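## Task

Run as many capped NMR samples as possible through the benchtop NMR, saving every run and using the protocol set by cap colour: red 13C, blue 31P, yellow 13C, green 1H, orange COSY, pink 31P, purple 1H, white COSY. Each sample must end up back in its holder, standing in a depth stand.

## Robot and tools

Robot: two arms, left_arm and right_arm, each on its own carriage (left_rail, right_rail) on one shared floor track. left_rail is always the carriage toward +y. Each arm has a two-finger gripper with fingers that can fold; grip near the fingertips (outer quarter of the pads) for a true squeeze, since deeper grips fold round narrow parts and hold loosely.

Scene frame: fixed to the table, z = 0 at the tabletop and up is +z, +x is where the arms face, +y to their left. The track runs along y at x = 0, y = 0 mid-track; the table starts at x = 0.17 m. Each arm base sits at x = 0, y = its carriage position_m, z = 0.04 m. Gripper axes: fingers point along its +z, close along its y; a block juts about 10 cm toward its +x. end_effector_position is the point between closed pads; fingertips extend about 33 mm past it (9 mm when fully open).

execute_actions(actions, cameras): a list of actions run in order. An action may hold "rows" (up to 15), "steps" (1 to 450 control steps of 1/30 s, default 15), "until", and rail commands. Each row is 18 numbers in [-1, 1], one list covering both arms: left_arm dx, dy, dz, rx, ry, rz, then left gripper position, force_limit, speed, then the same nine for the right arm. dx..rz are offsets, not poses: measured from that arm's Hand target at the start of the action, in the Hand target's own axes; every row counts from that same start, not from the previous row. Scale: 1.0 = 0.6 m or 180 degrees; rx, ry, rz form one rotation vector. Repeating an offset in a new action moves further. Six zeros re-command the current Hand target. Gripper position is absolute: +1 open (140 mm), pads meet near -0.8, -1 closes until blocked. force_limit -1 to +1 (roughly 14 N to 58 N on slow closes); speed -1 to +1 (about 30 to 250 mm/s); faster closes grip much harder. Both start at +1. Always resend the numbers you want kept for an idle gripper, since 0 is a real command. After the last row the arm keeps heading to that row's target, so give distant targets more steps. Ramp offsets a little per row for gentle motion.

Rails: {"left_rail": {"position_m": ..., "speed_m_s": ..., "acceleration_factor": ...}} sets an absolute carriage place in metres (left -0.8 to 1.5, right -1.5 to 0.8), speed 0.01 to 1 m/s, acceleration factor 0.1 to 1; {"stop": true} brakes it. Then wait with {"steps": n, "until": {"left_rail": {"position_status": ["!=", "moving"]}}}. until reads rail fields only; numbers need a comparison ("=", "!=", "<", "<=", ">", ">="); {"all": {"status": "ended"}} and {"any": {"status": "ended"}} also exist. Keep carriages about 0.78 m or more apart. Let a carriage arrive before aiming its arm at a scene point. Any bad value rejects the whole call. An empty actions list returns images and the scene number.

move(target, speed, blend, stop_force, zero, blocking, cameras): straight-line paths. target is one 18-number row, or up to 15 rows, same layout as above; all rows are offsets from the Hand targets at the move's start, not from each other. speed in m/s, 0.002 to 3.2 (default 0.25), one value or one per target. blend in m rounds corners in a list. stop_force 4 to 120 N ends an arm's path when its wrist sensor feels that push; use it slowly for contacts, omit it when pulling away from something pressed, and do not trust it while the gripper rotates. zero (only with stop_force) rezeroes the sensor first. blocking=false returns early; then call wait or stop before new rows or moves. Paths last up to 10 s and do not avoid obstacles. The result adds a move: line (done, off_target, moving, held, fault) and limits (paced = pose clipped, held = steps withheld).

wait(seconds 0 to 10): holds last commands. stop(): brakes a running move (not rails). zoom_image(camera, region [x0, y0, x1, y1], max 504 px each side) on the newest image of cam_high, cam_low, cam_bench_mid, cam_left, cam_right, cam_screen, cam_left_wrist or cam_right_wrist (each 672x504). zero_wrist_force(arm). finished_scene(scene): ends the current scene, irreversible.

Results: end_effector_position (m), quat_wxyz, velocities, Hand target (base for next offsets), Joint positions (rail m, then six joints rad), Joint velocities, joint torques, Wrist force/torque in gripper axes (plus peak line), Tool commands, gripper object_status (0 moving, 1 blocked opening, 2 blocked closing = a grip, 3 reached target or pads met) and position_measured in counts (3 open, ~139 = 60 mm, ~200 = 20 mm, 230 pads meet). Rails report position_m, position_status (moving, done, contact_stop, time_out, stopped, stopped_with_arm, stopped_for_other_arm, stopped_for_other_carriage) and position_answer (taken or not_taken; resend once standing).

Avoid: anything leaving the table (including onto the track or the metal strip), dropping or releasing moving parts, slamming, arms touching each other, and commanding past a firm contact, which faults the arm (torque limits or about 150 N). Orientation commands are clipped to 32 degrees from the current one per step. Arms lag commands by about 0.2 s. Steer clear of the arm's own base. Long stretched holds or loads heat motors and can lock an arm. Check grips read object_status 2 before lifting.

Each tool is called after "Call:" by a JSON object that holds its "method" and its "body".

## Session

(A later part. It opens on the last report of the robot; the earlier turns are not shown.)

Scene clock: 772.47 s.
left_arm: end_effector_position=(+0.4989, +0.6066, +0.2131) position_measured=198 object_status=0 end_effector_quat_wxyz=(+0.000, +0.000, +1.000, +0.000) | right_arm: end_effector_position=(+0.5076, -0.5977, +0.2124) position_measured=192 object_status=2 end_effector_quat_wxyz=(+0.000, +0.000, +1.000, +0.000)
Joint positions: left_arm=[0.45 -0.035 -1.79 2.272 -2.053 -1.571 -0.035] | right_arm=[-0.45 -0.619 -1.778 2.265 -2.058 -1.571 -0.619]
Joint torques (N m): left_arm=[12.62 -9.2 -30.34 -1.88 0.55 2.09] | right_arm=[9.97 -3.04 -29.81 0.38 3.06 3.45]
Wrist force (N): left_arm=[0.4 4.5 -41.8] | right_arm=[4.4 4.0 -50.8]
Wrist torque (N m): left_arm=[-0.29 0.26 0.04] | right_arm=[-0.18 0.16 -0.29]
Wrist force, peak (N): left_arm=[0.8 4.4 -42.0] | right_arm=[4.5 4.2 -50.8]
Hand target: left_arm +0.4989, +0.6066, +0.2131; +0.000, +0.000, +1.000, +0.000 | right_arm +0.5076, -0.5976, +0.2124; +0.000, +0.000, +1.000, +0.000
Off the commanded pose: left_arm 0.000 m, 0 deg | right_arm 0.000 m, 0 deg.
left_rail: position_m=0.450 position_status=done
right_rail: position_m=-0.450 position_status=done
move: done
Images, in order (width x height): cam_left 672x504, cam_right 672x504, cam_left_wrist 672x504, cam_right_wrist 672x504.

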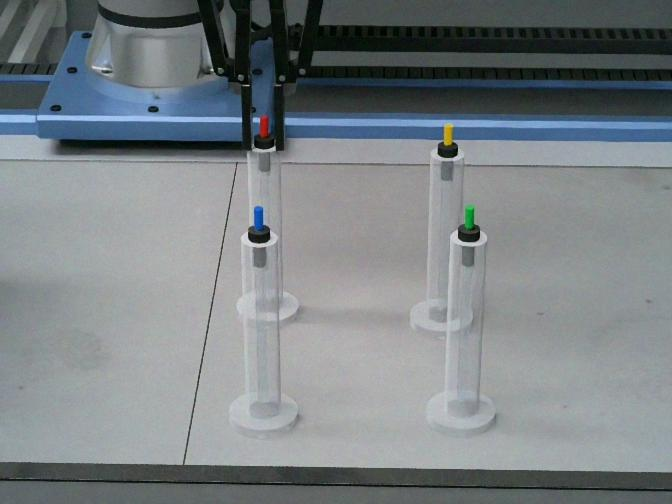

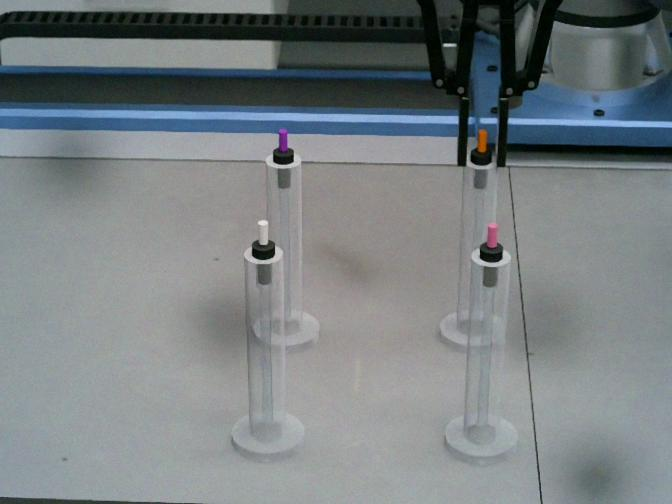

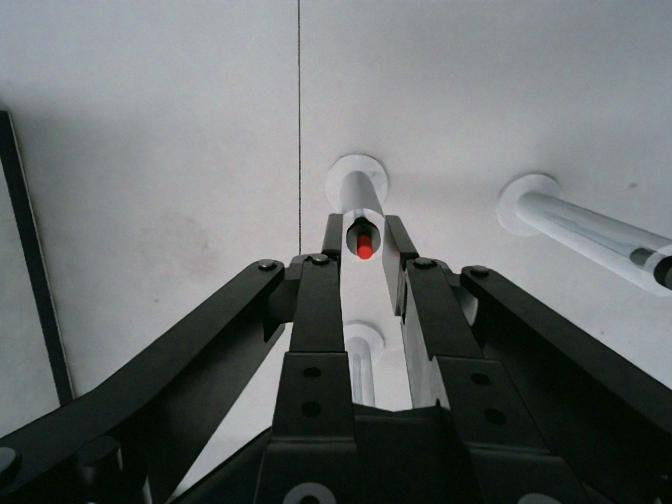

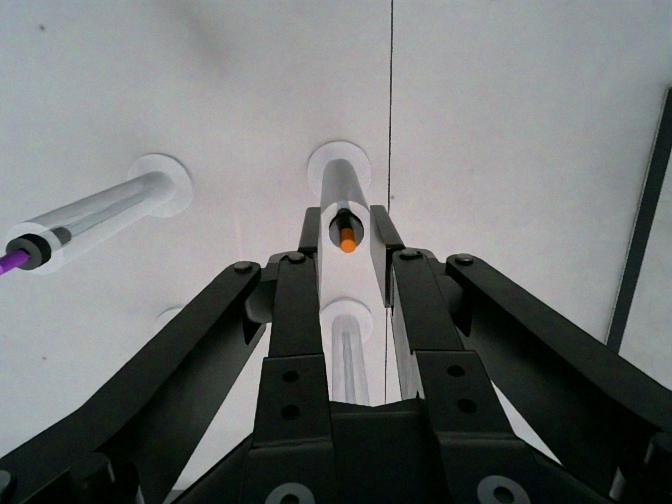

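Call:
{"method": "move", "body": {"target": [[0, 0, -0.0048, 0,0,0, -0.4, -0.5, -1, 0, 0.0005, -0.0048, 0,0,0, -0.4, -0.5, -1],[0, 0, -0.0048, 0,0,0, -1, -0.5, -1, 0, 0.0005, -0.0048, 0,0,0, -1, -0.5, -1]], "speed": 0.1, "cameras": ["cam_left", "cam_right", "cam_left_wrist", "cam_right_wrist"]}}

Call:
{"method": "zoom_image", "body": {"camera": "cam_left", "region": [200, 60, 340, 200]}}

Call:
{"method": "zoom_image", "body": {"camera": "cam_right", "region": [410, 70, 550, 210]}}

Scene clock: 807.23 s.
left_arm: end_effector_position=(+0.4989, +0.6066, +0.2160) position_measured=204 object_status=0 end_effector_quat_wxyz=(+0.000, +0.000, +1.000, +0.000) | right_arm: end_effector_position=(+0.5076, -0.5973, +0.2153) position_measured=204 object_status=0 end_effector_quat_wxyz=(+0.000, +0.000, +1.000, +0.000)
Joint positions: left_arm=[0.45 -0.035 -1.793 2.269 -2.047 -1.571 -0.035] | right_arm=[-0.45 -0.618 -1.781 2.261 -2.051 -1.571 -0.618]
Joint torques (N m): left_arm=[-3.82 -42.37 -58.7 -1.23 -0.35 1.68] | right_arm=[12.5 -35.61 -62.53 -1.56 -2.69 3.55]
Wrist force (N): left_arm=[-0.2 -0.1 -2.0] | right_arm=[-0.1 0.4 -1.5]
Wrist torque (N m): left_arm=[0.00 0.07 0.04] | right_arm=[0.02 0.07 -0.27]
Wrist force, peak (N): left_arm=[0.6 3.9 -42.4] | right_arm=[4.4 4.1 -51.3]
Hand target: left_arm +0.4989, +0.6066, +0.2160; +0.000, +0.000, +1.000, +0.000 | right_arm +0.5076, -0.5973, +0.2152; +0.000, +0.000, +1.000, +0.000
Off the commanded pose: left_arm 0.000 m, 0 deg | right_arm 0.000 m, 0 deg.
left_rail: position_m=0.450 position_status=done
right_rail: position_m=-0.450 position_status=done
move: done
Images, in order (width x height): cam_left 672x504, cam_right 672x504, cam_left_wrist 672x504, cam_right_wrist 672x504.

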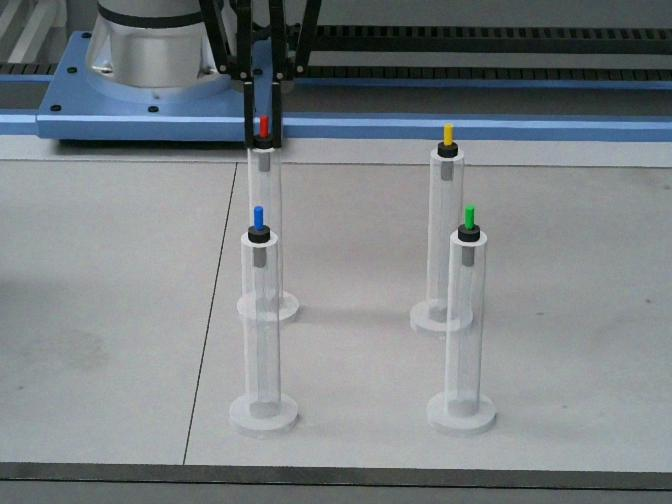

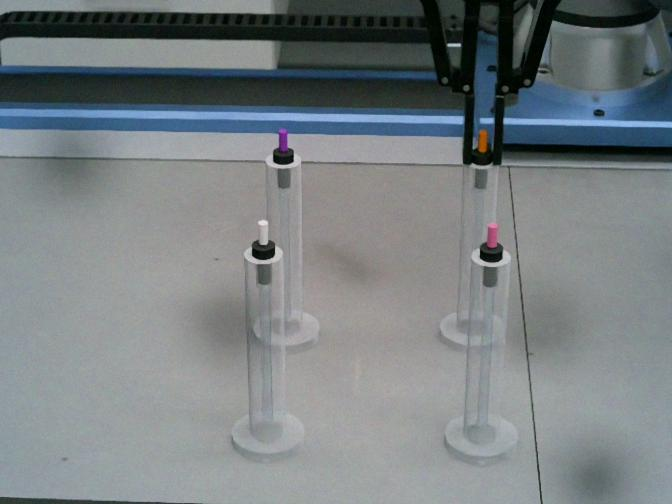

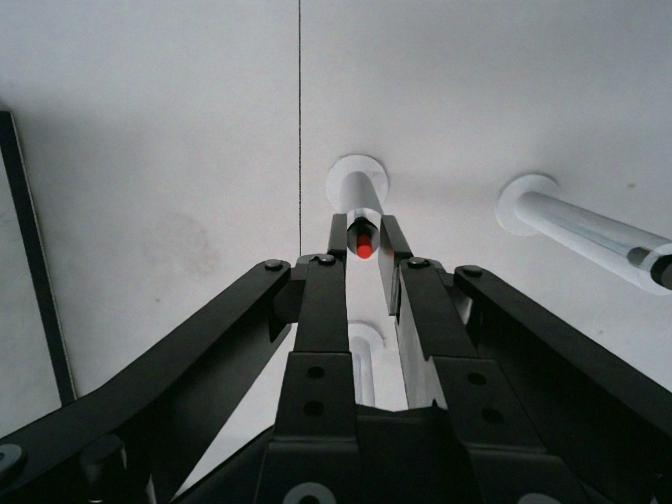

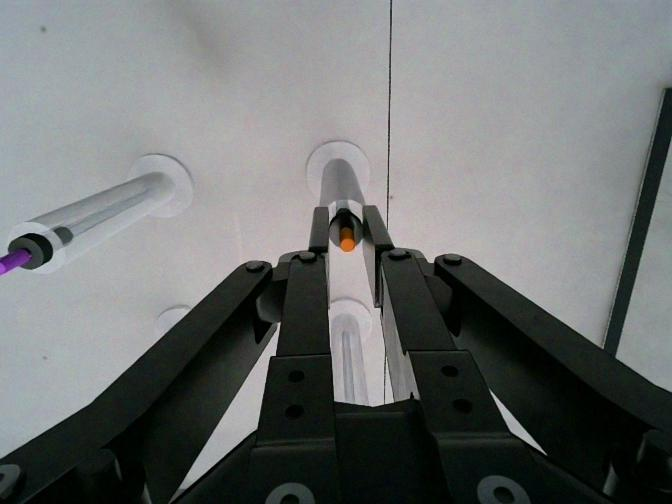

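Scaled by 3.600 from the camera's 672x504 image, which has a finer 960x720 frame.

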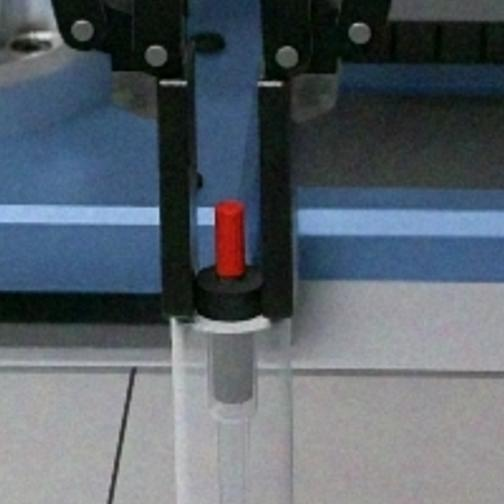

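Scaled by 3.600 from the camera's 672x504 image, which has a finer 960x720 frame.

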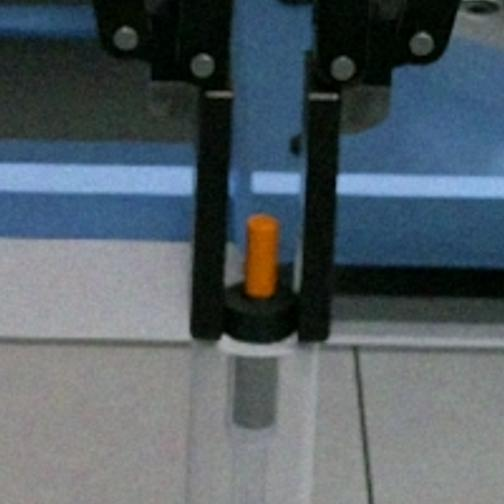

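Call:
{"method": "move", "body": {"target": [[0, 0, -0.3733, 0,0,0, -1, -0.5, -1, 0, 0, -0.3733, 0,0,0, -1, -0.5, -1],[-0.135, -0.511, -0.6733, 0,0,0, -1, -0.5, -1, -0.0167, 0.1333, -0.6667, 0,0,0, -1, -0.5, -1],[-0.235, -0.9777, -0.6733, 0,0,0, -1, -0.5, -1, -0.0167, 0.1333, -0.6667, 0,0,0, -1, -0.5, -1]], "speed": [0.35, 0.6, 0.5], "blend": [0.04, 0.06, 0], "cameras": ["all"]}}

Call:
{"method": "zoom_image", "body": {"camera": "cam_left_wrist", "region": [200, 60, 520, 300]}}

Call:
{"method": "zoom_image", "body": {"camera": "cam_screen", "region": [160, 0, 600, 380]}}

Call:
{"method": "zoom_image", "body": {"camera": "cam_bench_mid", "region": [280, 20, 560, 260]}}

Scene clock: 832.27 s.
left_arm: end_effector_position=(+0.6398, +0.0201, +0.6200) position_measured=204 object_status=2 end_effector_quat_wxyz=(+0.000, +0.000, +1.000, +0.000) | right_arm: end_effector_position=(+0.5176, -0.5174, +0.6153) position_measured=204 object_status=2 end_effector_quat_wxyz=(+0.000, +0.000, +1.000, +0.000)
Joint positions: left_arm=[0.45 -0.82 -1.448 1.216 -1.338 -1.571 -0.82] | right_arm=[-0.45 -0.47 -1.868 1.604 -1.307 -1.571 -0.47]
Joint torques (N m): left_arm=[-13.26 -55.73 -64 -1.77 2.16 -1.96] | right_arm=[12.48 -7.22 -67.94 -1.42 -3.41 3.14]
Wrist force (N): left_arm=[-0.5 -0.6 -0.2] | right_arm=[0.1 0.2 0.5]
Wrist torque (N m): left_arm=[-0.21 0.10 0.26] | right_arm=[0.05 -0.03 -0.27]
Wrist force, peak (N): left_arm=[-0.1 -4.1 0.3] | right_arm=[0.3 0.6 3.0]
Hand target: left_arm +0.6398, +0.0200, +0.6200; +0.000, +0.000, +1.000, +0.000 | right_arm +0.5176, -0.5174, +0.6153; +0.000, +0.000, +1.000, +0.000
Off the commanded pose: left_arm 0.000 m, 0 deg | right_arm 0.000 m, 0 deg.
left_rail: position_m=0.450 position_status=done
right_rail: position_m=-0.450 position_status=done
move: done

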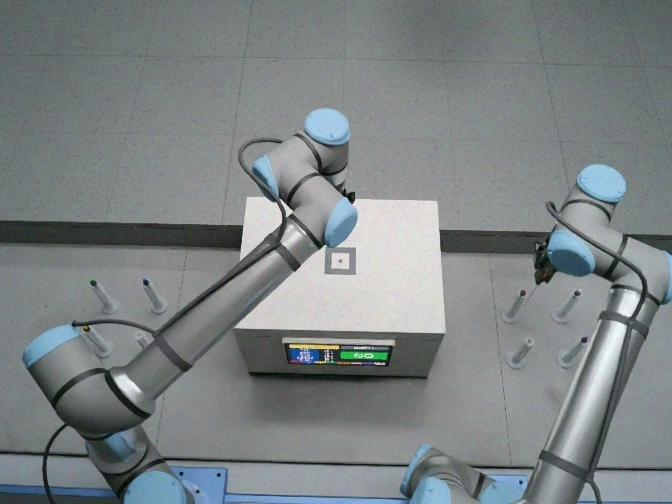

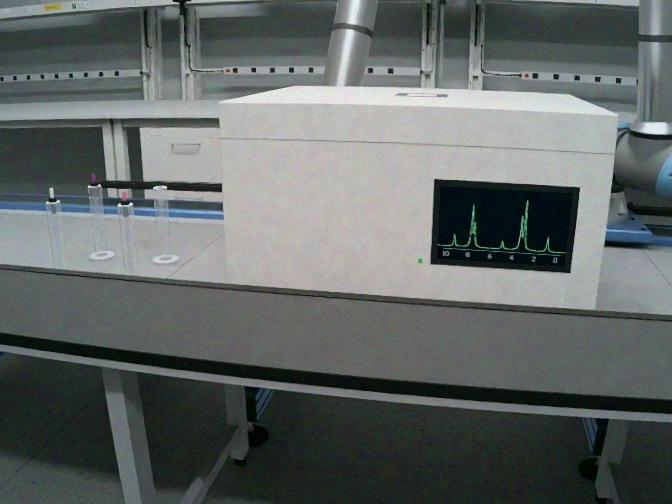

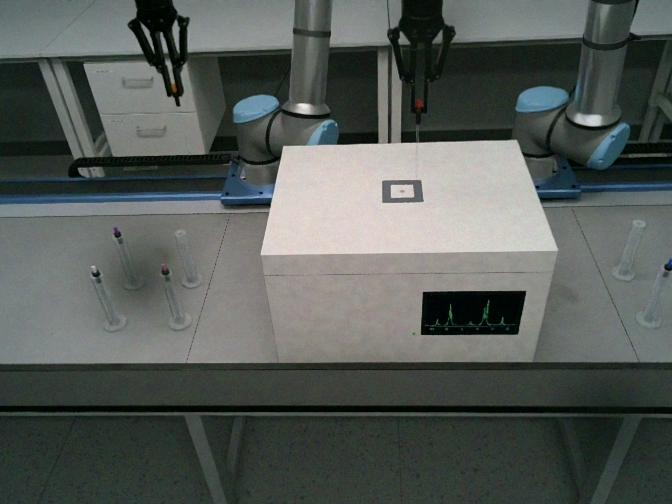

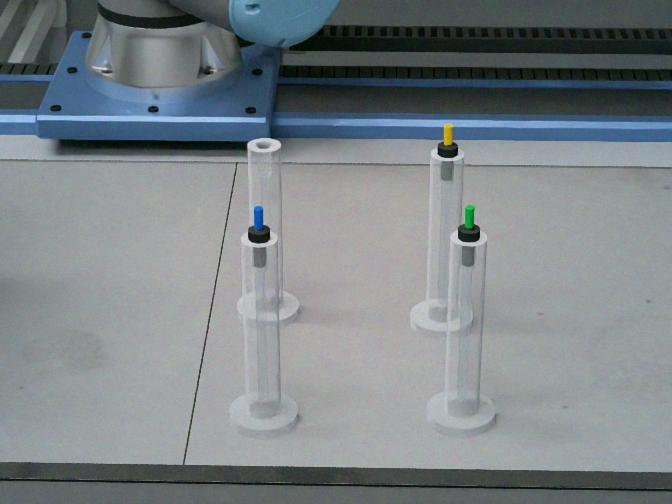

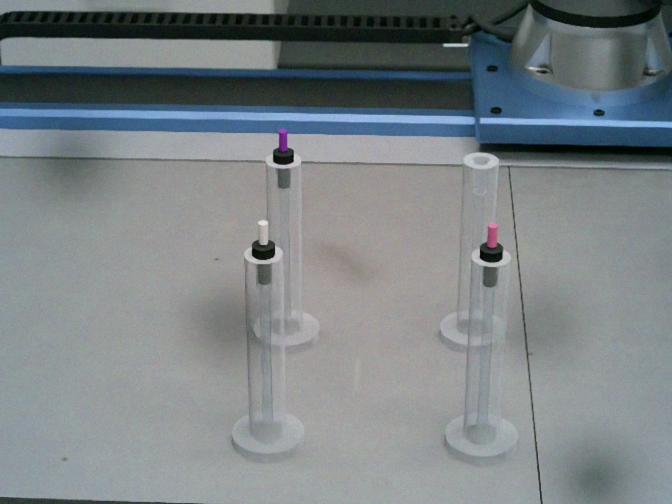

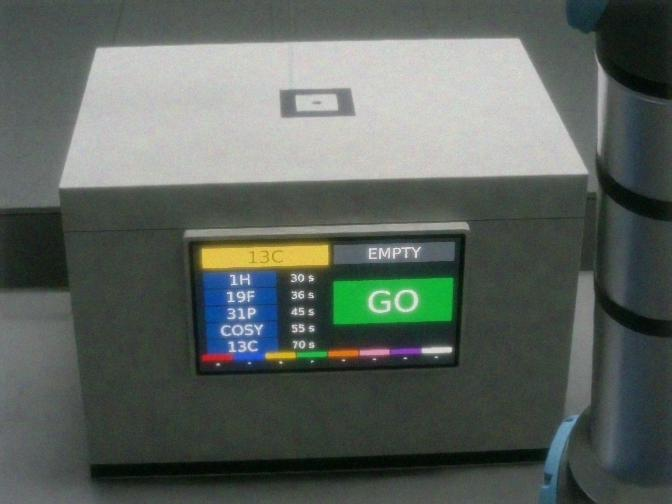

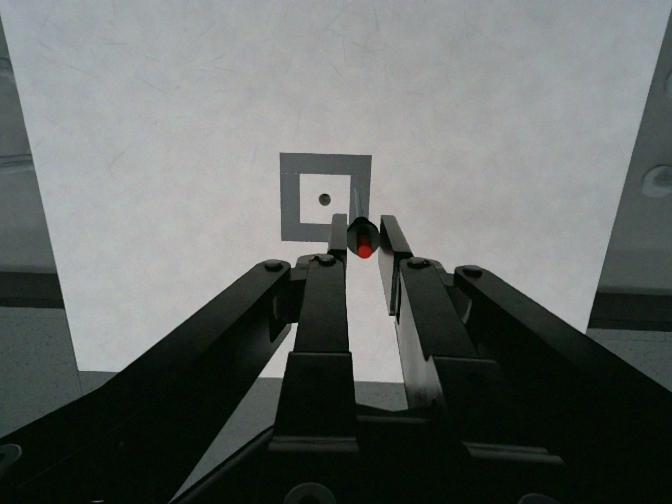

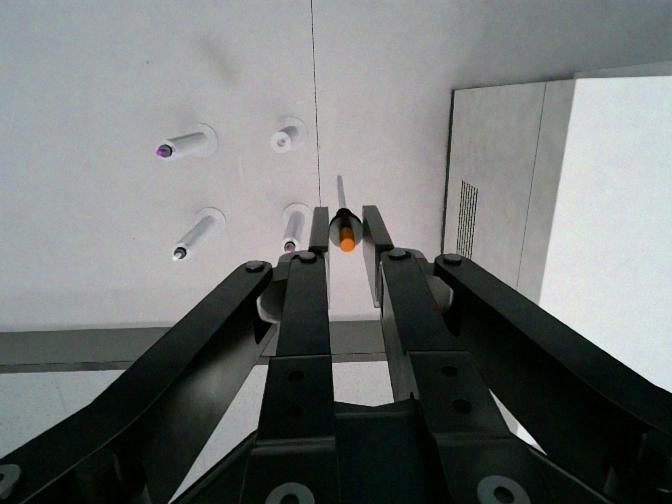

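Scaled by 1.575 from the camera's 672x504 image, which has a finer 960x720 frame.

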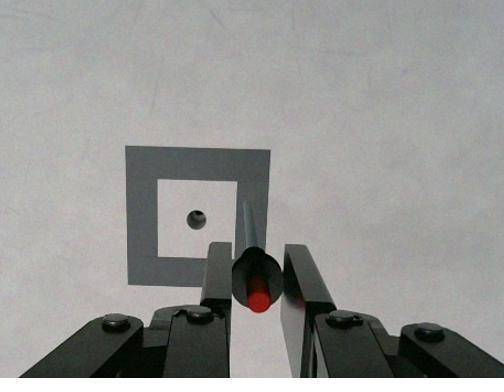

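Scaled by 1.145 from the camera's 672x504 image, which has a finer 960x720 frame.

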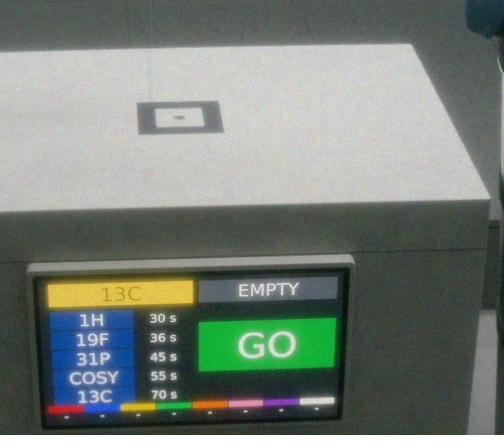

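Scaled by 1.800 from the camera's 672x504 image, which has a finer 960x720 frame.

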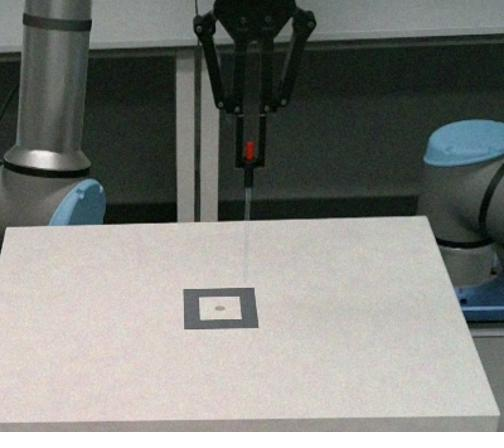

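Call:
{"method": "move", "body": {"target": [-0.025, -0.0542, 0.0083, 0,0,0, -1, -0.5, -1, 0, 0, 0, 0,0,0, -1, -0.5, -1], "speed": 0.15, "cameras": ["cam_left_wrist", "cam_bench_mid", "cam_screen", "cam_low"]}}

Call:
{"method": "zoom_image", "body": {"camera": "cam_left_wrist", "region": [300, 130, 420, 270]}}

Call:
{"method": "zoom_image", "body": {"camera": "cam_bench_mid", "region": [350, 80, 460, 220]}}

Call:
{"method": "zoom_image", "body": {"camera": "cam_screen", "region": [250, 20, 390, 140]}}

Scene clock: 875.13 s.
left_arm: end_effector_position=(+0.6548, -0.0124, +0.6150) position_measured=204 object_status=2 end_effector_quat_wxyz=(+0.000, +0.000, +1.000, +0.000) | right_arm: end_effector_position=(+0.5176, -0.5173, +0.6153) position_measured=204 object_status=2 end_effector_quat_wxyz=(+0.000, +0.000, +1.000, +0.000)
Joint positions: left_arm=[0.45 -0.834 -1.396 1.164 -1.339 -1.571 -0.834] | right_arm=[-0.45 -0.47 -1.868 1.604 -1.307 -1.571 -0.47]
Joint torques (N m): left_arm=[-12.11 -55.45 -65.21 -1.49 2.19 -2.15] | right_arm=[13.65 -7.18 -67.9 -1.88 -3.13 3.35]
Wrist force (N): left_arm=[-0.3 0.0 -0.6] | right_arm=[0.0 0.1 0.6]
Wrist torque (N m): left_arm=[-0.07 0.07 0.24] | right_arm=[0.03 -0.02 -0.27]
Wrist force, peak (N): left_arm=[-0.3 -1.0 -0.2] | right_arm=[-0.2 0.0 0.9]
Hand target: left_arm +0.6548, -0.0125, +0.6150; +0.000, +0.000, +1.000, +0.000 | right_arm +0.5176, -0.5173, +0.6153; +0.000, +0.000, +1.000, +0.000
Off the commanded pose: left_arm 0.000 m, 0 deg | right_arm 0.000 m, 0 deg.
left_rail: position_m=0.450 position_status=done
right_rail: position_m=-0.450 position_status=done
move: done
Images, in order (width x height): cam_low 672x504, cam_bench_mid 672x504, cam_screen 672x504, cam_left_wrist 672x504.

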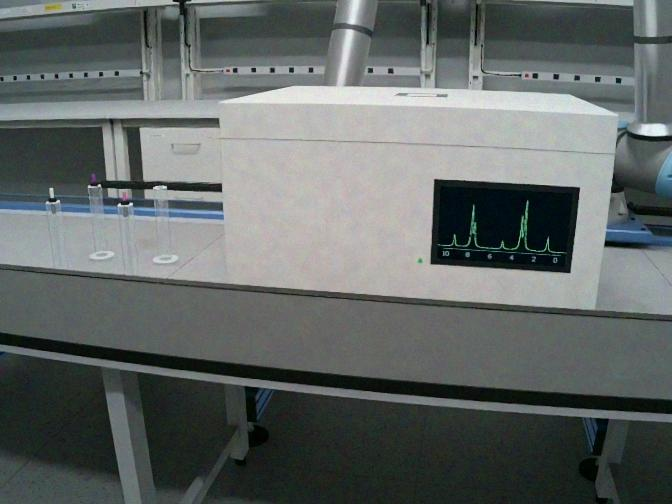

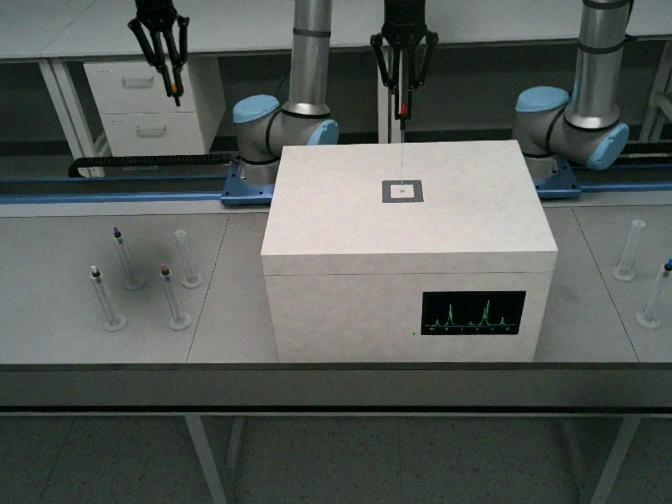

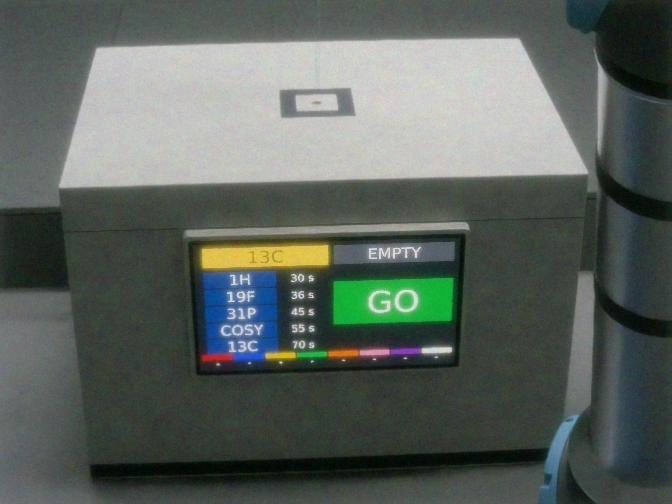

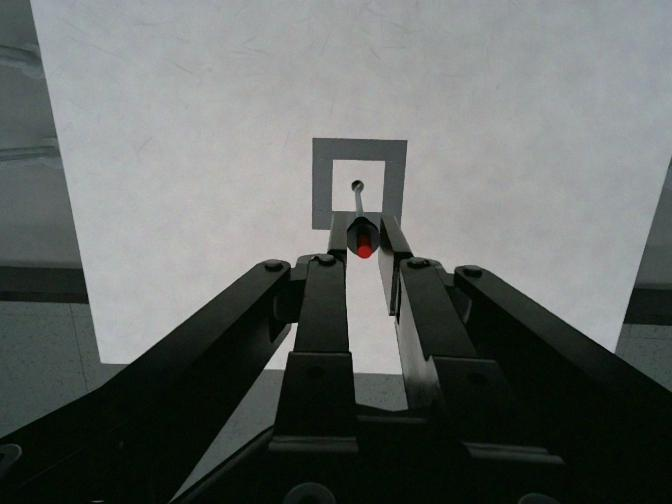

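Scaled by 3.600 from the camera's 672x504 image, which has a finer 960x720 frame.

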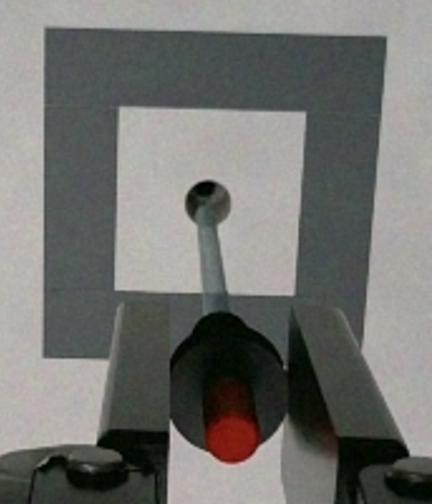

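Scaled by 3.600 from the camera's 672x504 image, which has a finer 960x720 frame.

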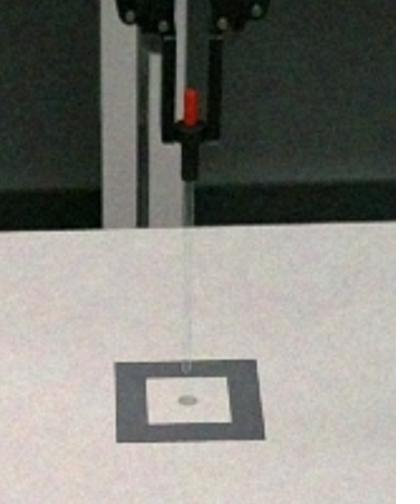

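Scaled by 3.600 from the camera's 672x504 image, which has a finer 960x720 frame.

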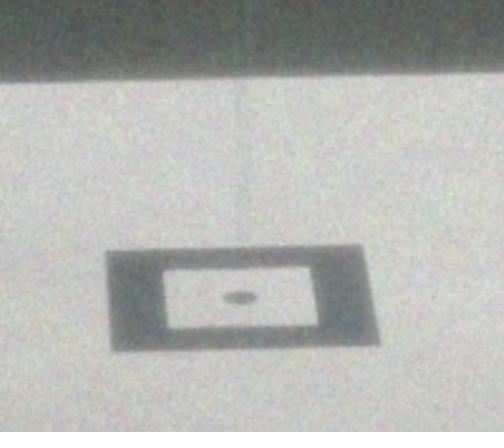

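Call:
{"method": "move", "body": {"target": [0, 0, 0.0583, 0,0,0, -1, -0.5, -1, 0, 0, 0, 0,0,0, -1, -0.5, -1], "speed": 0.06, "stop_force": 8, "cameras": ["cam_left_wrist", "cam_bench_mid", "cam_screen"]}}

Call:
{"method": "zoom_image", "body": {"camera": "cam_left_wrist", "region": [300, 130, 420, 270]}}

Call:
{"method": "zoom_image", "body": {"camera": "cam_bench_mid", "region": [350, 80, 460, 220]}}

Scene clock: 913.20 s.
left_arm: end_effector_position=(+0.6548, -0.0126, +0.5800) position_measured=204 object_status=2 end_effector_quat_wxyz=(+0.000, +0.000, +1.000, +0.000) | right_arm: end_effector_position=(+0.5176, -0.5173, +0.6153) position_measured=204 object_status=2 end_effector_quat_wxyz=(+0.000, +0.000, +1.000, +0.000)
Joint positions: left_arm=[0.45 -0.834 -1.408 1.241 -1.403 -1.571 -0.834] | right_arm=[-0.45 -0.47 -1.868 1.604 -1.307 -1.571 -0.47]
Joint torques (N m): left_arm=[3.19 -85.76 -40.68 -8.75 -1.38 -0.45] | right_arm=[11.76 -6.42 -68.08 -1.88 -2.89 3.04]
Wrist force (N): left_arm=[-0.4 -0.7 -0.4] | right_arm=[-0.2 0.0 -0.2]
Wrist torque (N m): left_arm=[-0.19 0.01 0.26] | right_arm=[-0.01 0.03 -0.26]
Wrist force, peak (N): left_arm=[0.4 -0.8 -1.1] | right_arm=[0.6 -0.3 0.9]
Hand target: left_arm +0.6548, -0.0126, +0.5800; +0.000, +0.000, +1.000, +0.000 | right_arm +0.5176, -0.5173, +0.6153; +0.000, +0.000, +1.000, +0.000
Off the commanded pose: left_arm 0.000 m, 0 deg | right_arm 0.000 m, 0 deg.
left_rail: position_m=0.450 position_status=done
right_rail: position_m=-0.450 position_status=done
move: done
Images, in order (width x height): cam_bench_mid 672x504, cam_screen 672x504, cam_left_wrist 672x504.

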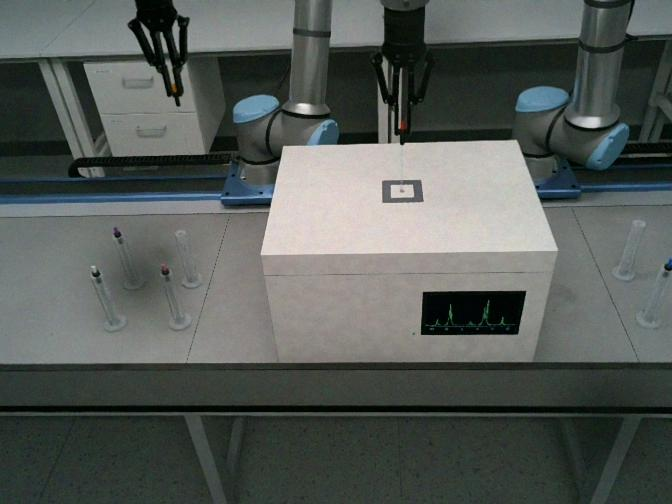

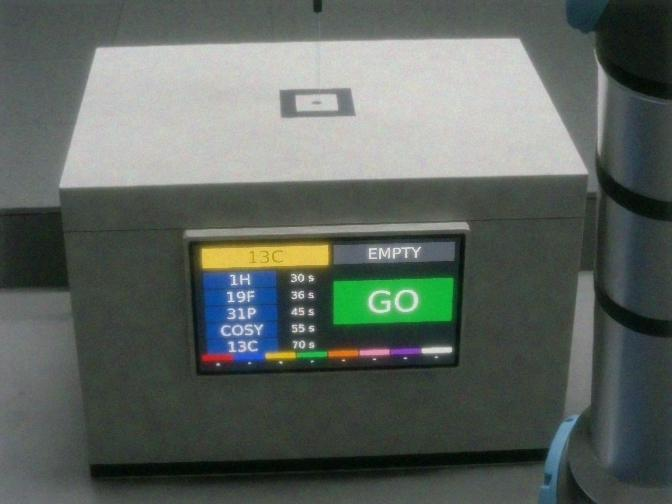

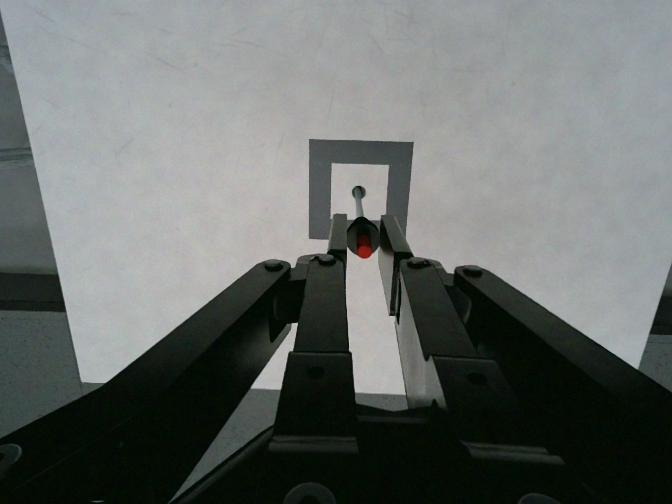

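Scaled by 3.600 from the camera's 672x504 image, which has a finer 960x720 frame.

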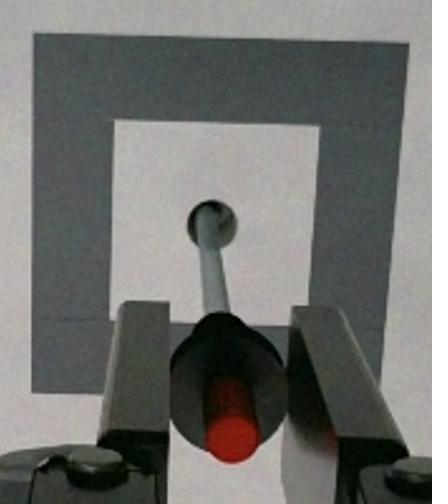

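Scaled by 3.600 from the camera's 672x504 image, which has a finer 960x720 frame.

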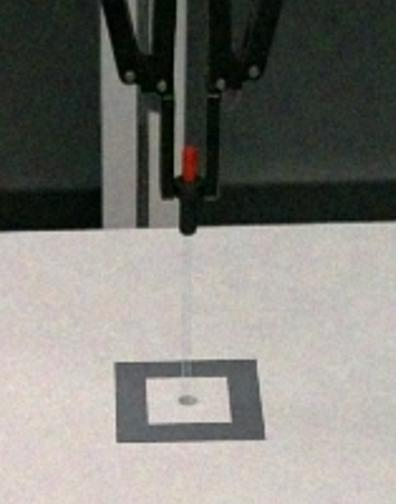

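Call:
{"method": "move", "body": {"target": [[0, 0.0013, 0.2, 0,0,0, -1, -0.5, -1, 0, 0, 0, 0,0,0, -1, -0.5, -1],[0, 0.0013, 0.2533, 0,0,0, -1, -0.5, -1, 0, 0, 0, 0,0,0, -1, -0.5, -1]], "speed": [0.12, 0.03], "stop_force": 8, "cameras": ["cam_left_wrist", "cam_bench_mid", "cam_screen"]}}

Call:
{"method": "zoom_image", "body": {"camera": "cam_left_wrist", "region": [300, 130, 420, 270]}}

Call:
{"method": "zoom_image", "body": {"camera": "cam_bench_mid", "region": [350, 80, 460, 220]}}

Call:
{"method": "zoom_image", "body": {"camera": "cam_screen", "region": [180, 20, 480, 390]}}

Scene clock: 944.17 s.
left_arm: end_effector_position=(+0.6547, -0.0116, +0.4695) position_measured=204 object_status=2 end_effector_quat_wxyz=(+0.000, +0.000, +1.000, +0.000) | right_arm: end_effector_position=(+0.5176, -0.5173, +0.6153) position_measured=204 object_status=2 end_effector_quat_wxyz=(+0.000, +0.000, +1.000, +0.000)
Joint positions: left_arm=[0.45 -0.833 -1.422 1.451 -1.599 -1.571 -0.833] | right_arm=[-0.45 -0.47 -1.868 1.604 -1.307 -1.571 -0.47]
Joint torques (N m): left_arm=[-1.96 -89.21 -69.4 -1.95 -1.06 0.18] | right_arm=[11.43 -8.4 -67.36 -1.69 -2.8 3.24]
Wrist force (N): left_arm=[-3.9 3.0 6.0] | right_arm=[0.1 -0.1 0.6]
Wrist torque (N m): left_arm=[-0.22 0.05 0.09] | right_arm=[-0.03 -0.04 -0.27]
Wrist force, peak (N): left_arm=[-4.9 5.4 -8.2] | right_arm=[-0.9 -0.2 0.2]
Hand target: left_arm +0.6547, -0.0116, +0.4695; +0.000, +0.000, +1.000, +0.000 (not the last commanded pose) | right_arm +0.5176, -0.5173, +0.6153; +0.000, +0.000, +1.000, +0.000
Off the commanded pose: left_arm 0.041 m, 0 deg | right_arm 0.000 m, 0 deg.
left_rail: position_m=0.450 position_status=done
right_rail: position_m=-0.450 position_status=done
move: contact (left_arm); path passed 0 of 2 targets
Images, in order (width x height): cam_bench_mid 672x504, cam_screen 672x504, cam_left_wrist 672x504.

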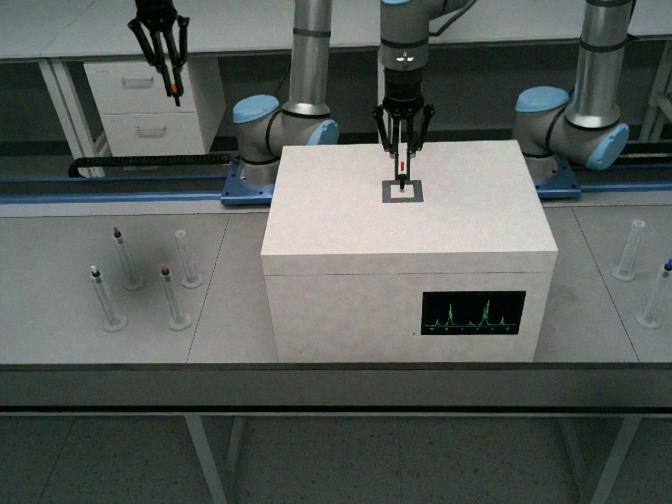

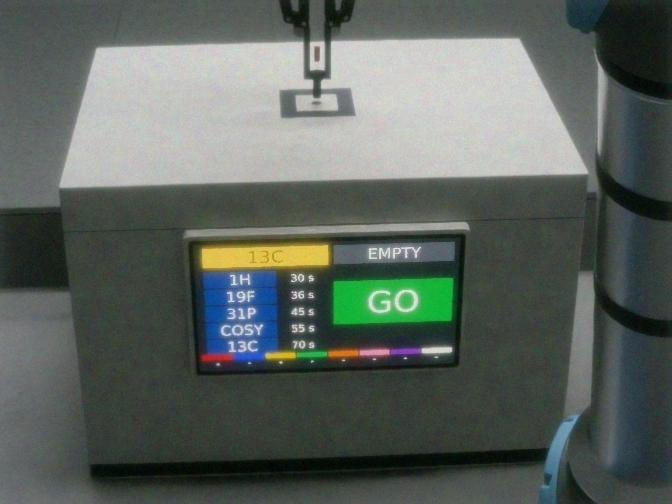

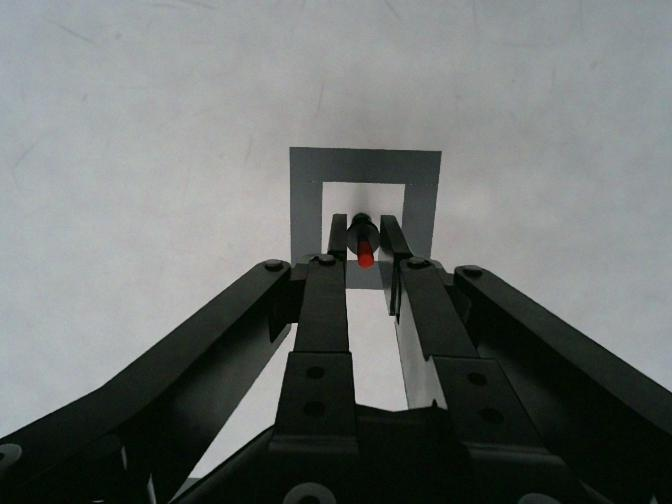

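Scaled by 3.600 from the camera's 672x504 image, which has a finer 960x720 frame.

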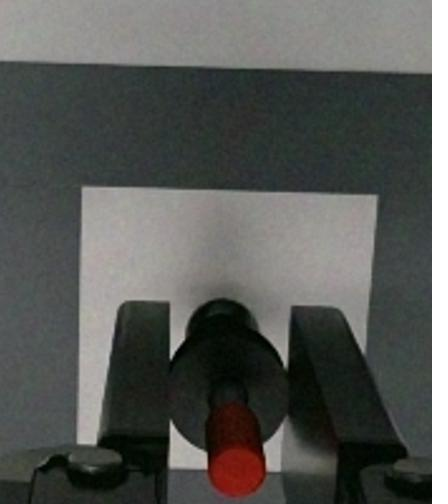

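Scaled by 3.600 from the camera's 672x504 image, which has a finer 960x720 frame.

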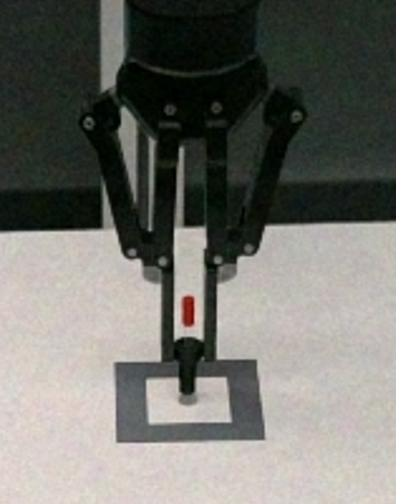

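Scaled by 1.362 from the camera's 672x504 image, which has a finer 960x720 frame.

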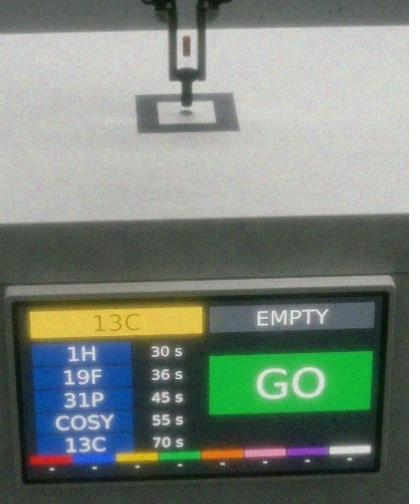

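Call:
{"method": "zoom_image", "body": {"camera": "cam_bench_mid", "region": [375, 150, 435, 210]}}

Call:
{"method": "zoom_image", "body": {"camera": "cam_screen", "region": [270, 60, 365, 130]}}

Call:
{"method": "zoom_image", "body": {"camera": "cam_left_wrist", "region": [330, 190, 400, 270]}}

Scaled by 8.400 from the camera's 672x504 image, which has a finer 960x720 frame.

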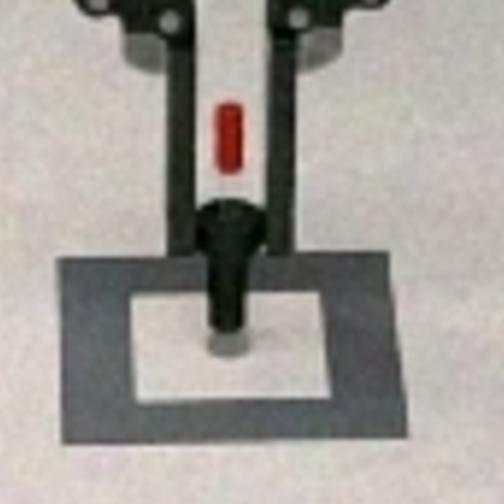

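Scaled by 5.305 from the camera's 672x504 image, which has a finer 960x720 frame.

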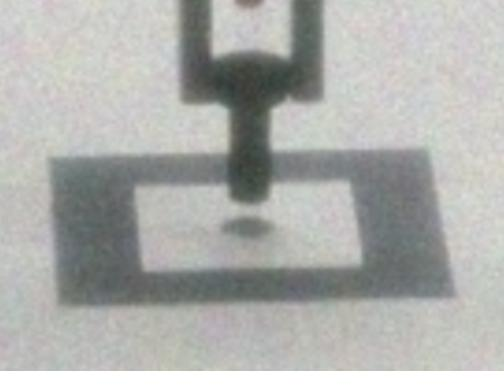

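Scaled by 6.300 from the camera's 672x504 image, which has a finer 960x720 frame.

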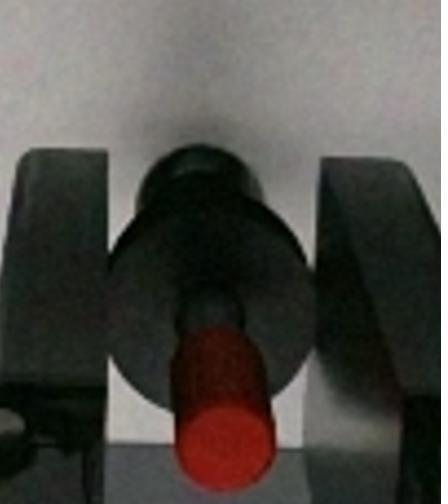

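Call:
{"method": "wait", "body": {"seconds": 0.2}}

Scene clock: 1063.60 s.
left_arm: end_effector_position=(+0.6547, -0.0116, +0.4695) position_measured=204 object_status=2 end_effector_quat_wxyz=(+0.000, +0.000, +1.000, +0.000) | right_arm: end_effector_position=(+0.5176, -0.5173, +0.6153) position_measured=204 object_status=2 end_effector_quat_wxyz=(+0.000, +0.000, +1.000, +0.000)
Joint positions: left_arm=[0.45 -0.833 -1.422 1.451 -1.599 -1.571 -0.833] | right_arm=[-0.45 -0.47 -1.868 1.604 -1.307 -1.571 -0.47]
Joint torques (N m): left_arm=[-14.46 -86.51 -69.8 -2.27 -0.94 -0.23] | right_arm=[11.57 -8.37 -68.93 -1.38 -3.29 3.51]
Wrist force (N): left_arm=[-3.8 3.1 6.1] | right_arm=[-0.1 0.2 0.2]
Wrist torque (N m): left_arm=[-0.25 0.01 0.08] | right_arm=[0.04 0.02 -0.26]
Wrist force, peak (N): left_arm=[-4.1 3.7 6.1] | right_arm=[-0.9 0.5 0.2]
Hand target: left_arm +0.6547, -0.0116, +0.4695; +0.000, +0.000, +1.000, +0.000 (not the last commanded pose) | right_arm +0.5176, -0.5173, +0.6153; +0.000, +0.000, +1.000, +0.000
Tool commands: left_gripper/position=-1.0 left_gripper/force_limit=-0.5 left_gripper/speed=-1.0 right_gripper/position=-1.0 right_gripper/force_limit=-0.5 right_gripper/speed=-1.0
Off the commanded pose: left_arm 0.041 m, 0 deg | right_arm 0.000 m, 0 deg.
left_rail: position_m=0.450 position_status=done
right_rail: position_m=-0.450 position_status=done
wait: 0.20 s; at rest from the start


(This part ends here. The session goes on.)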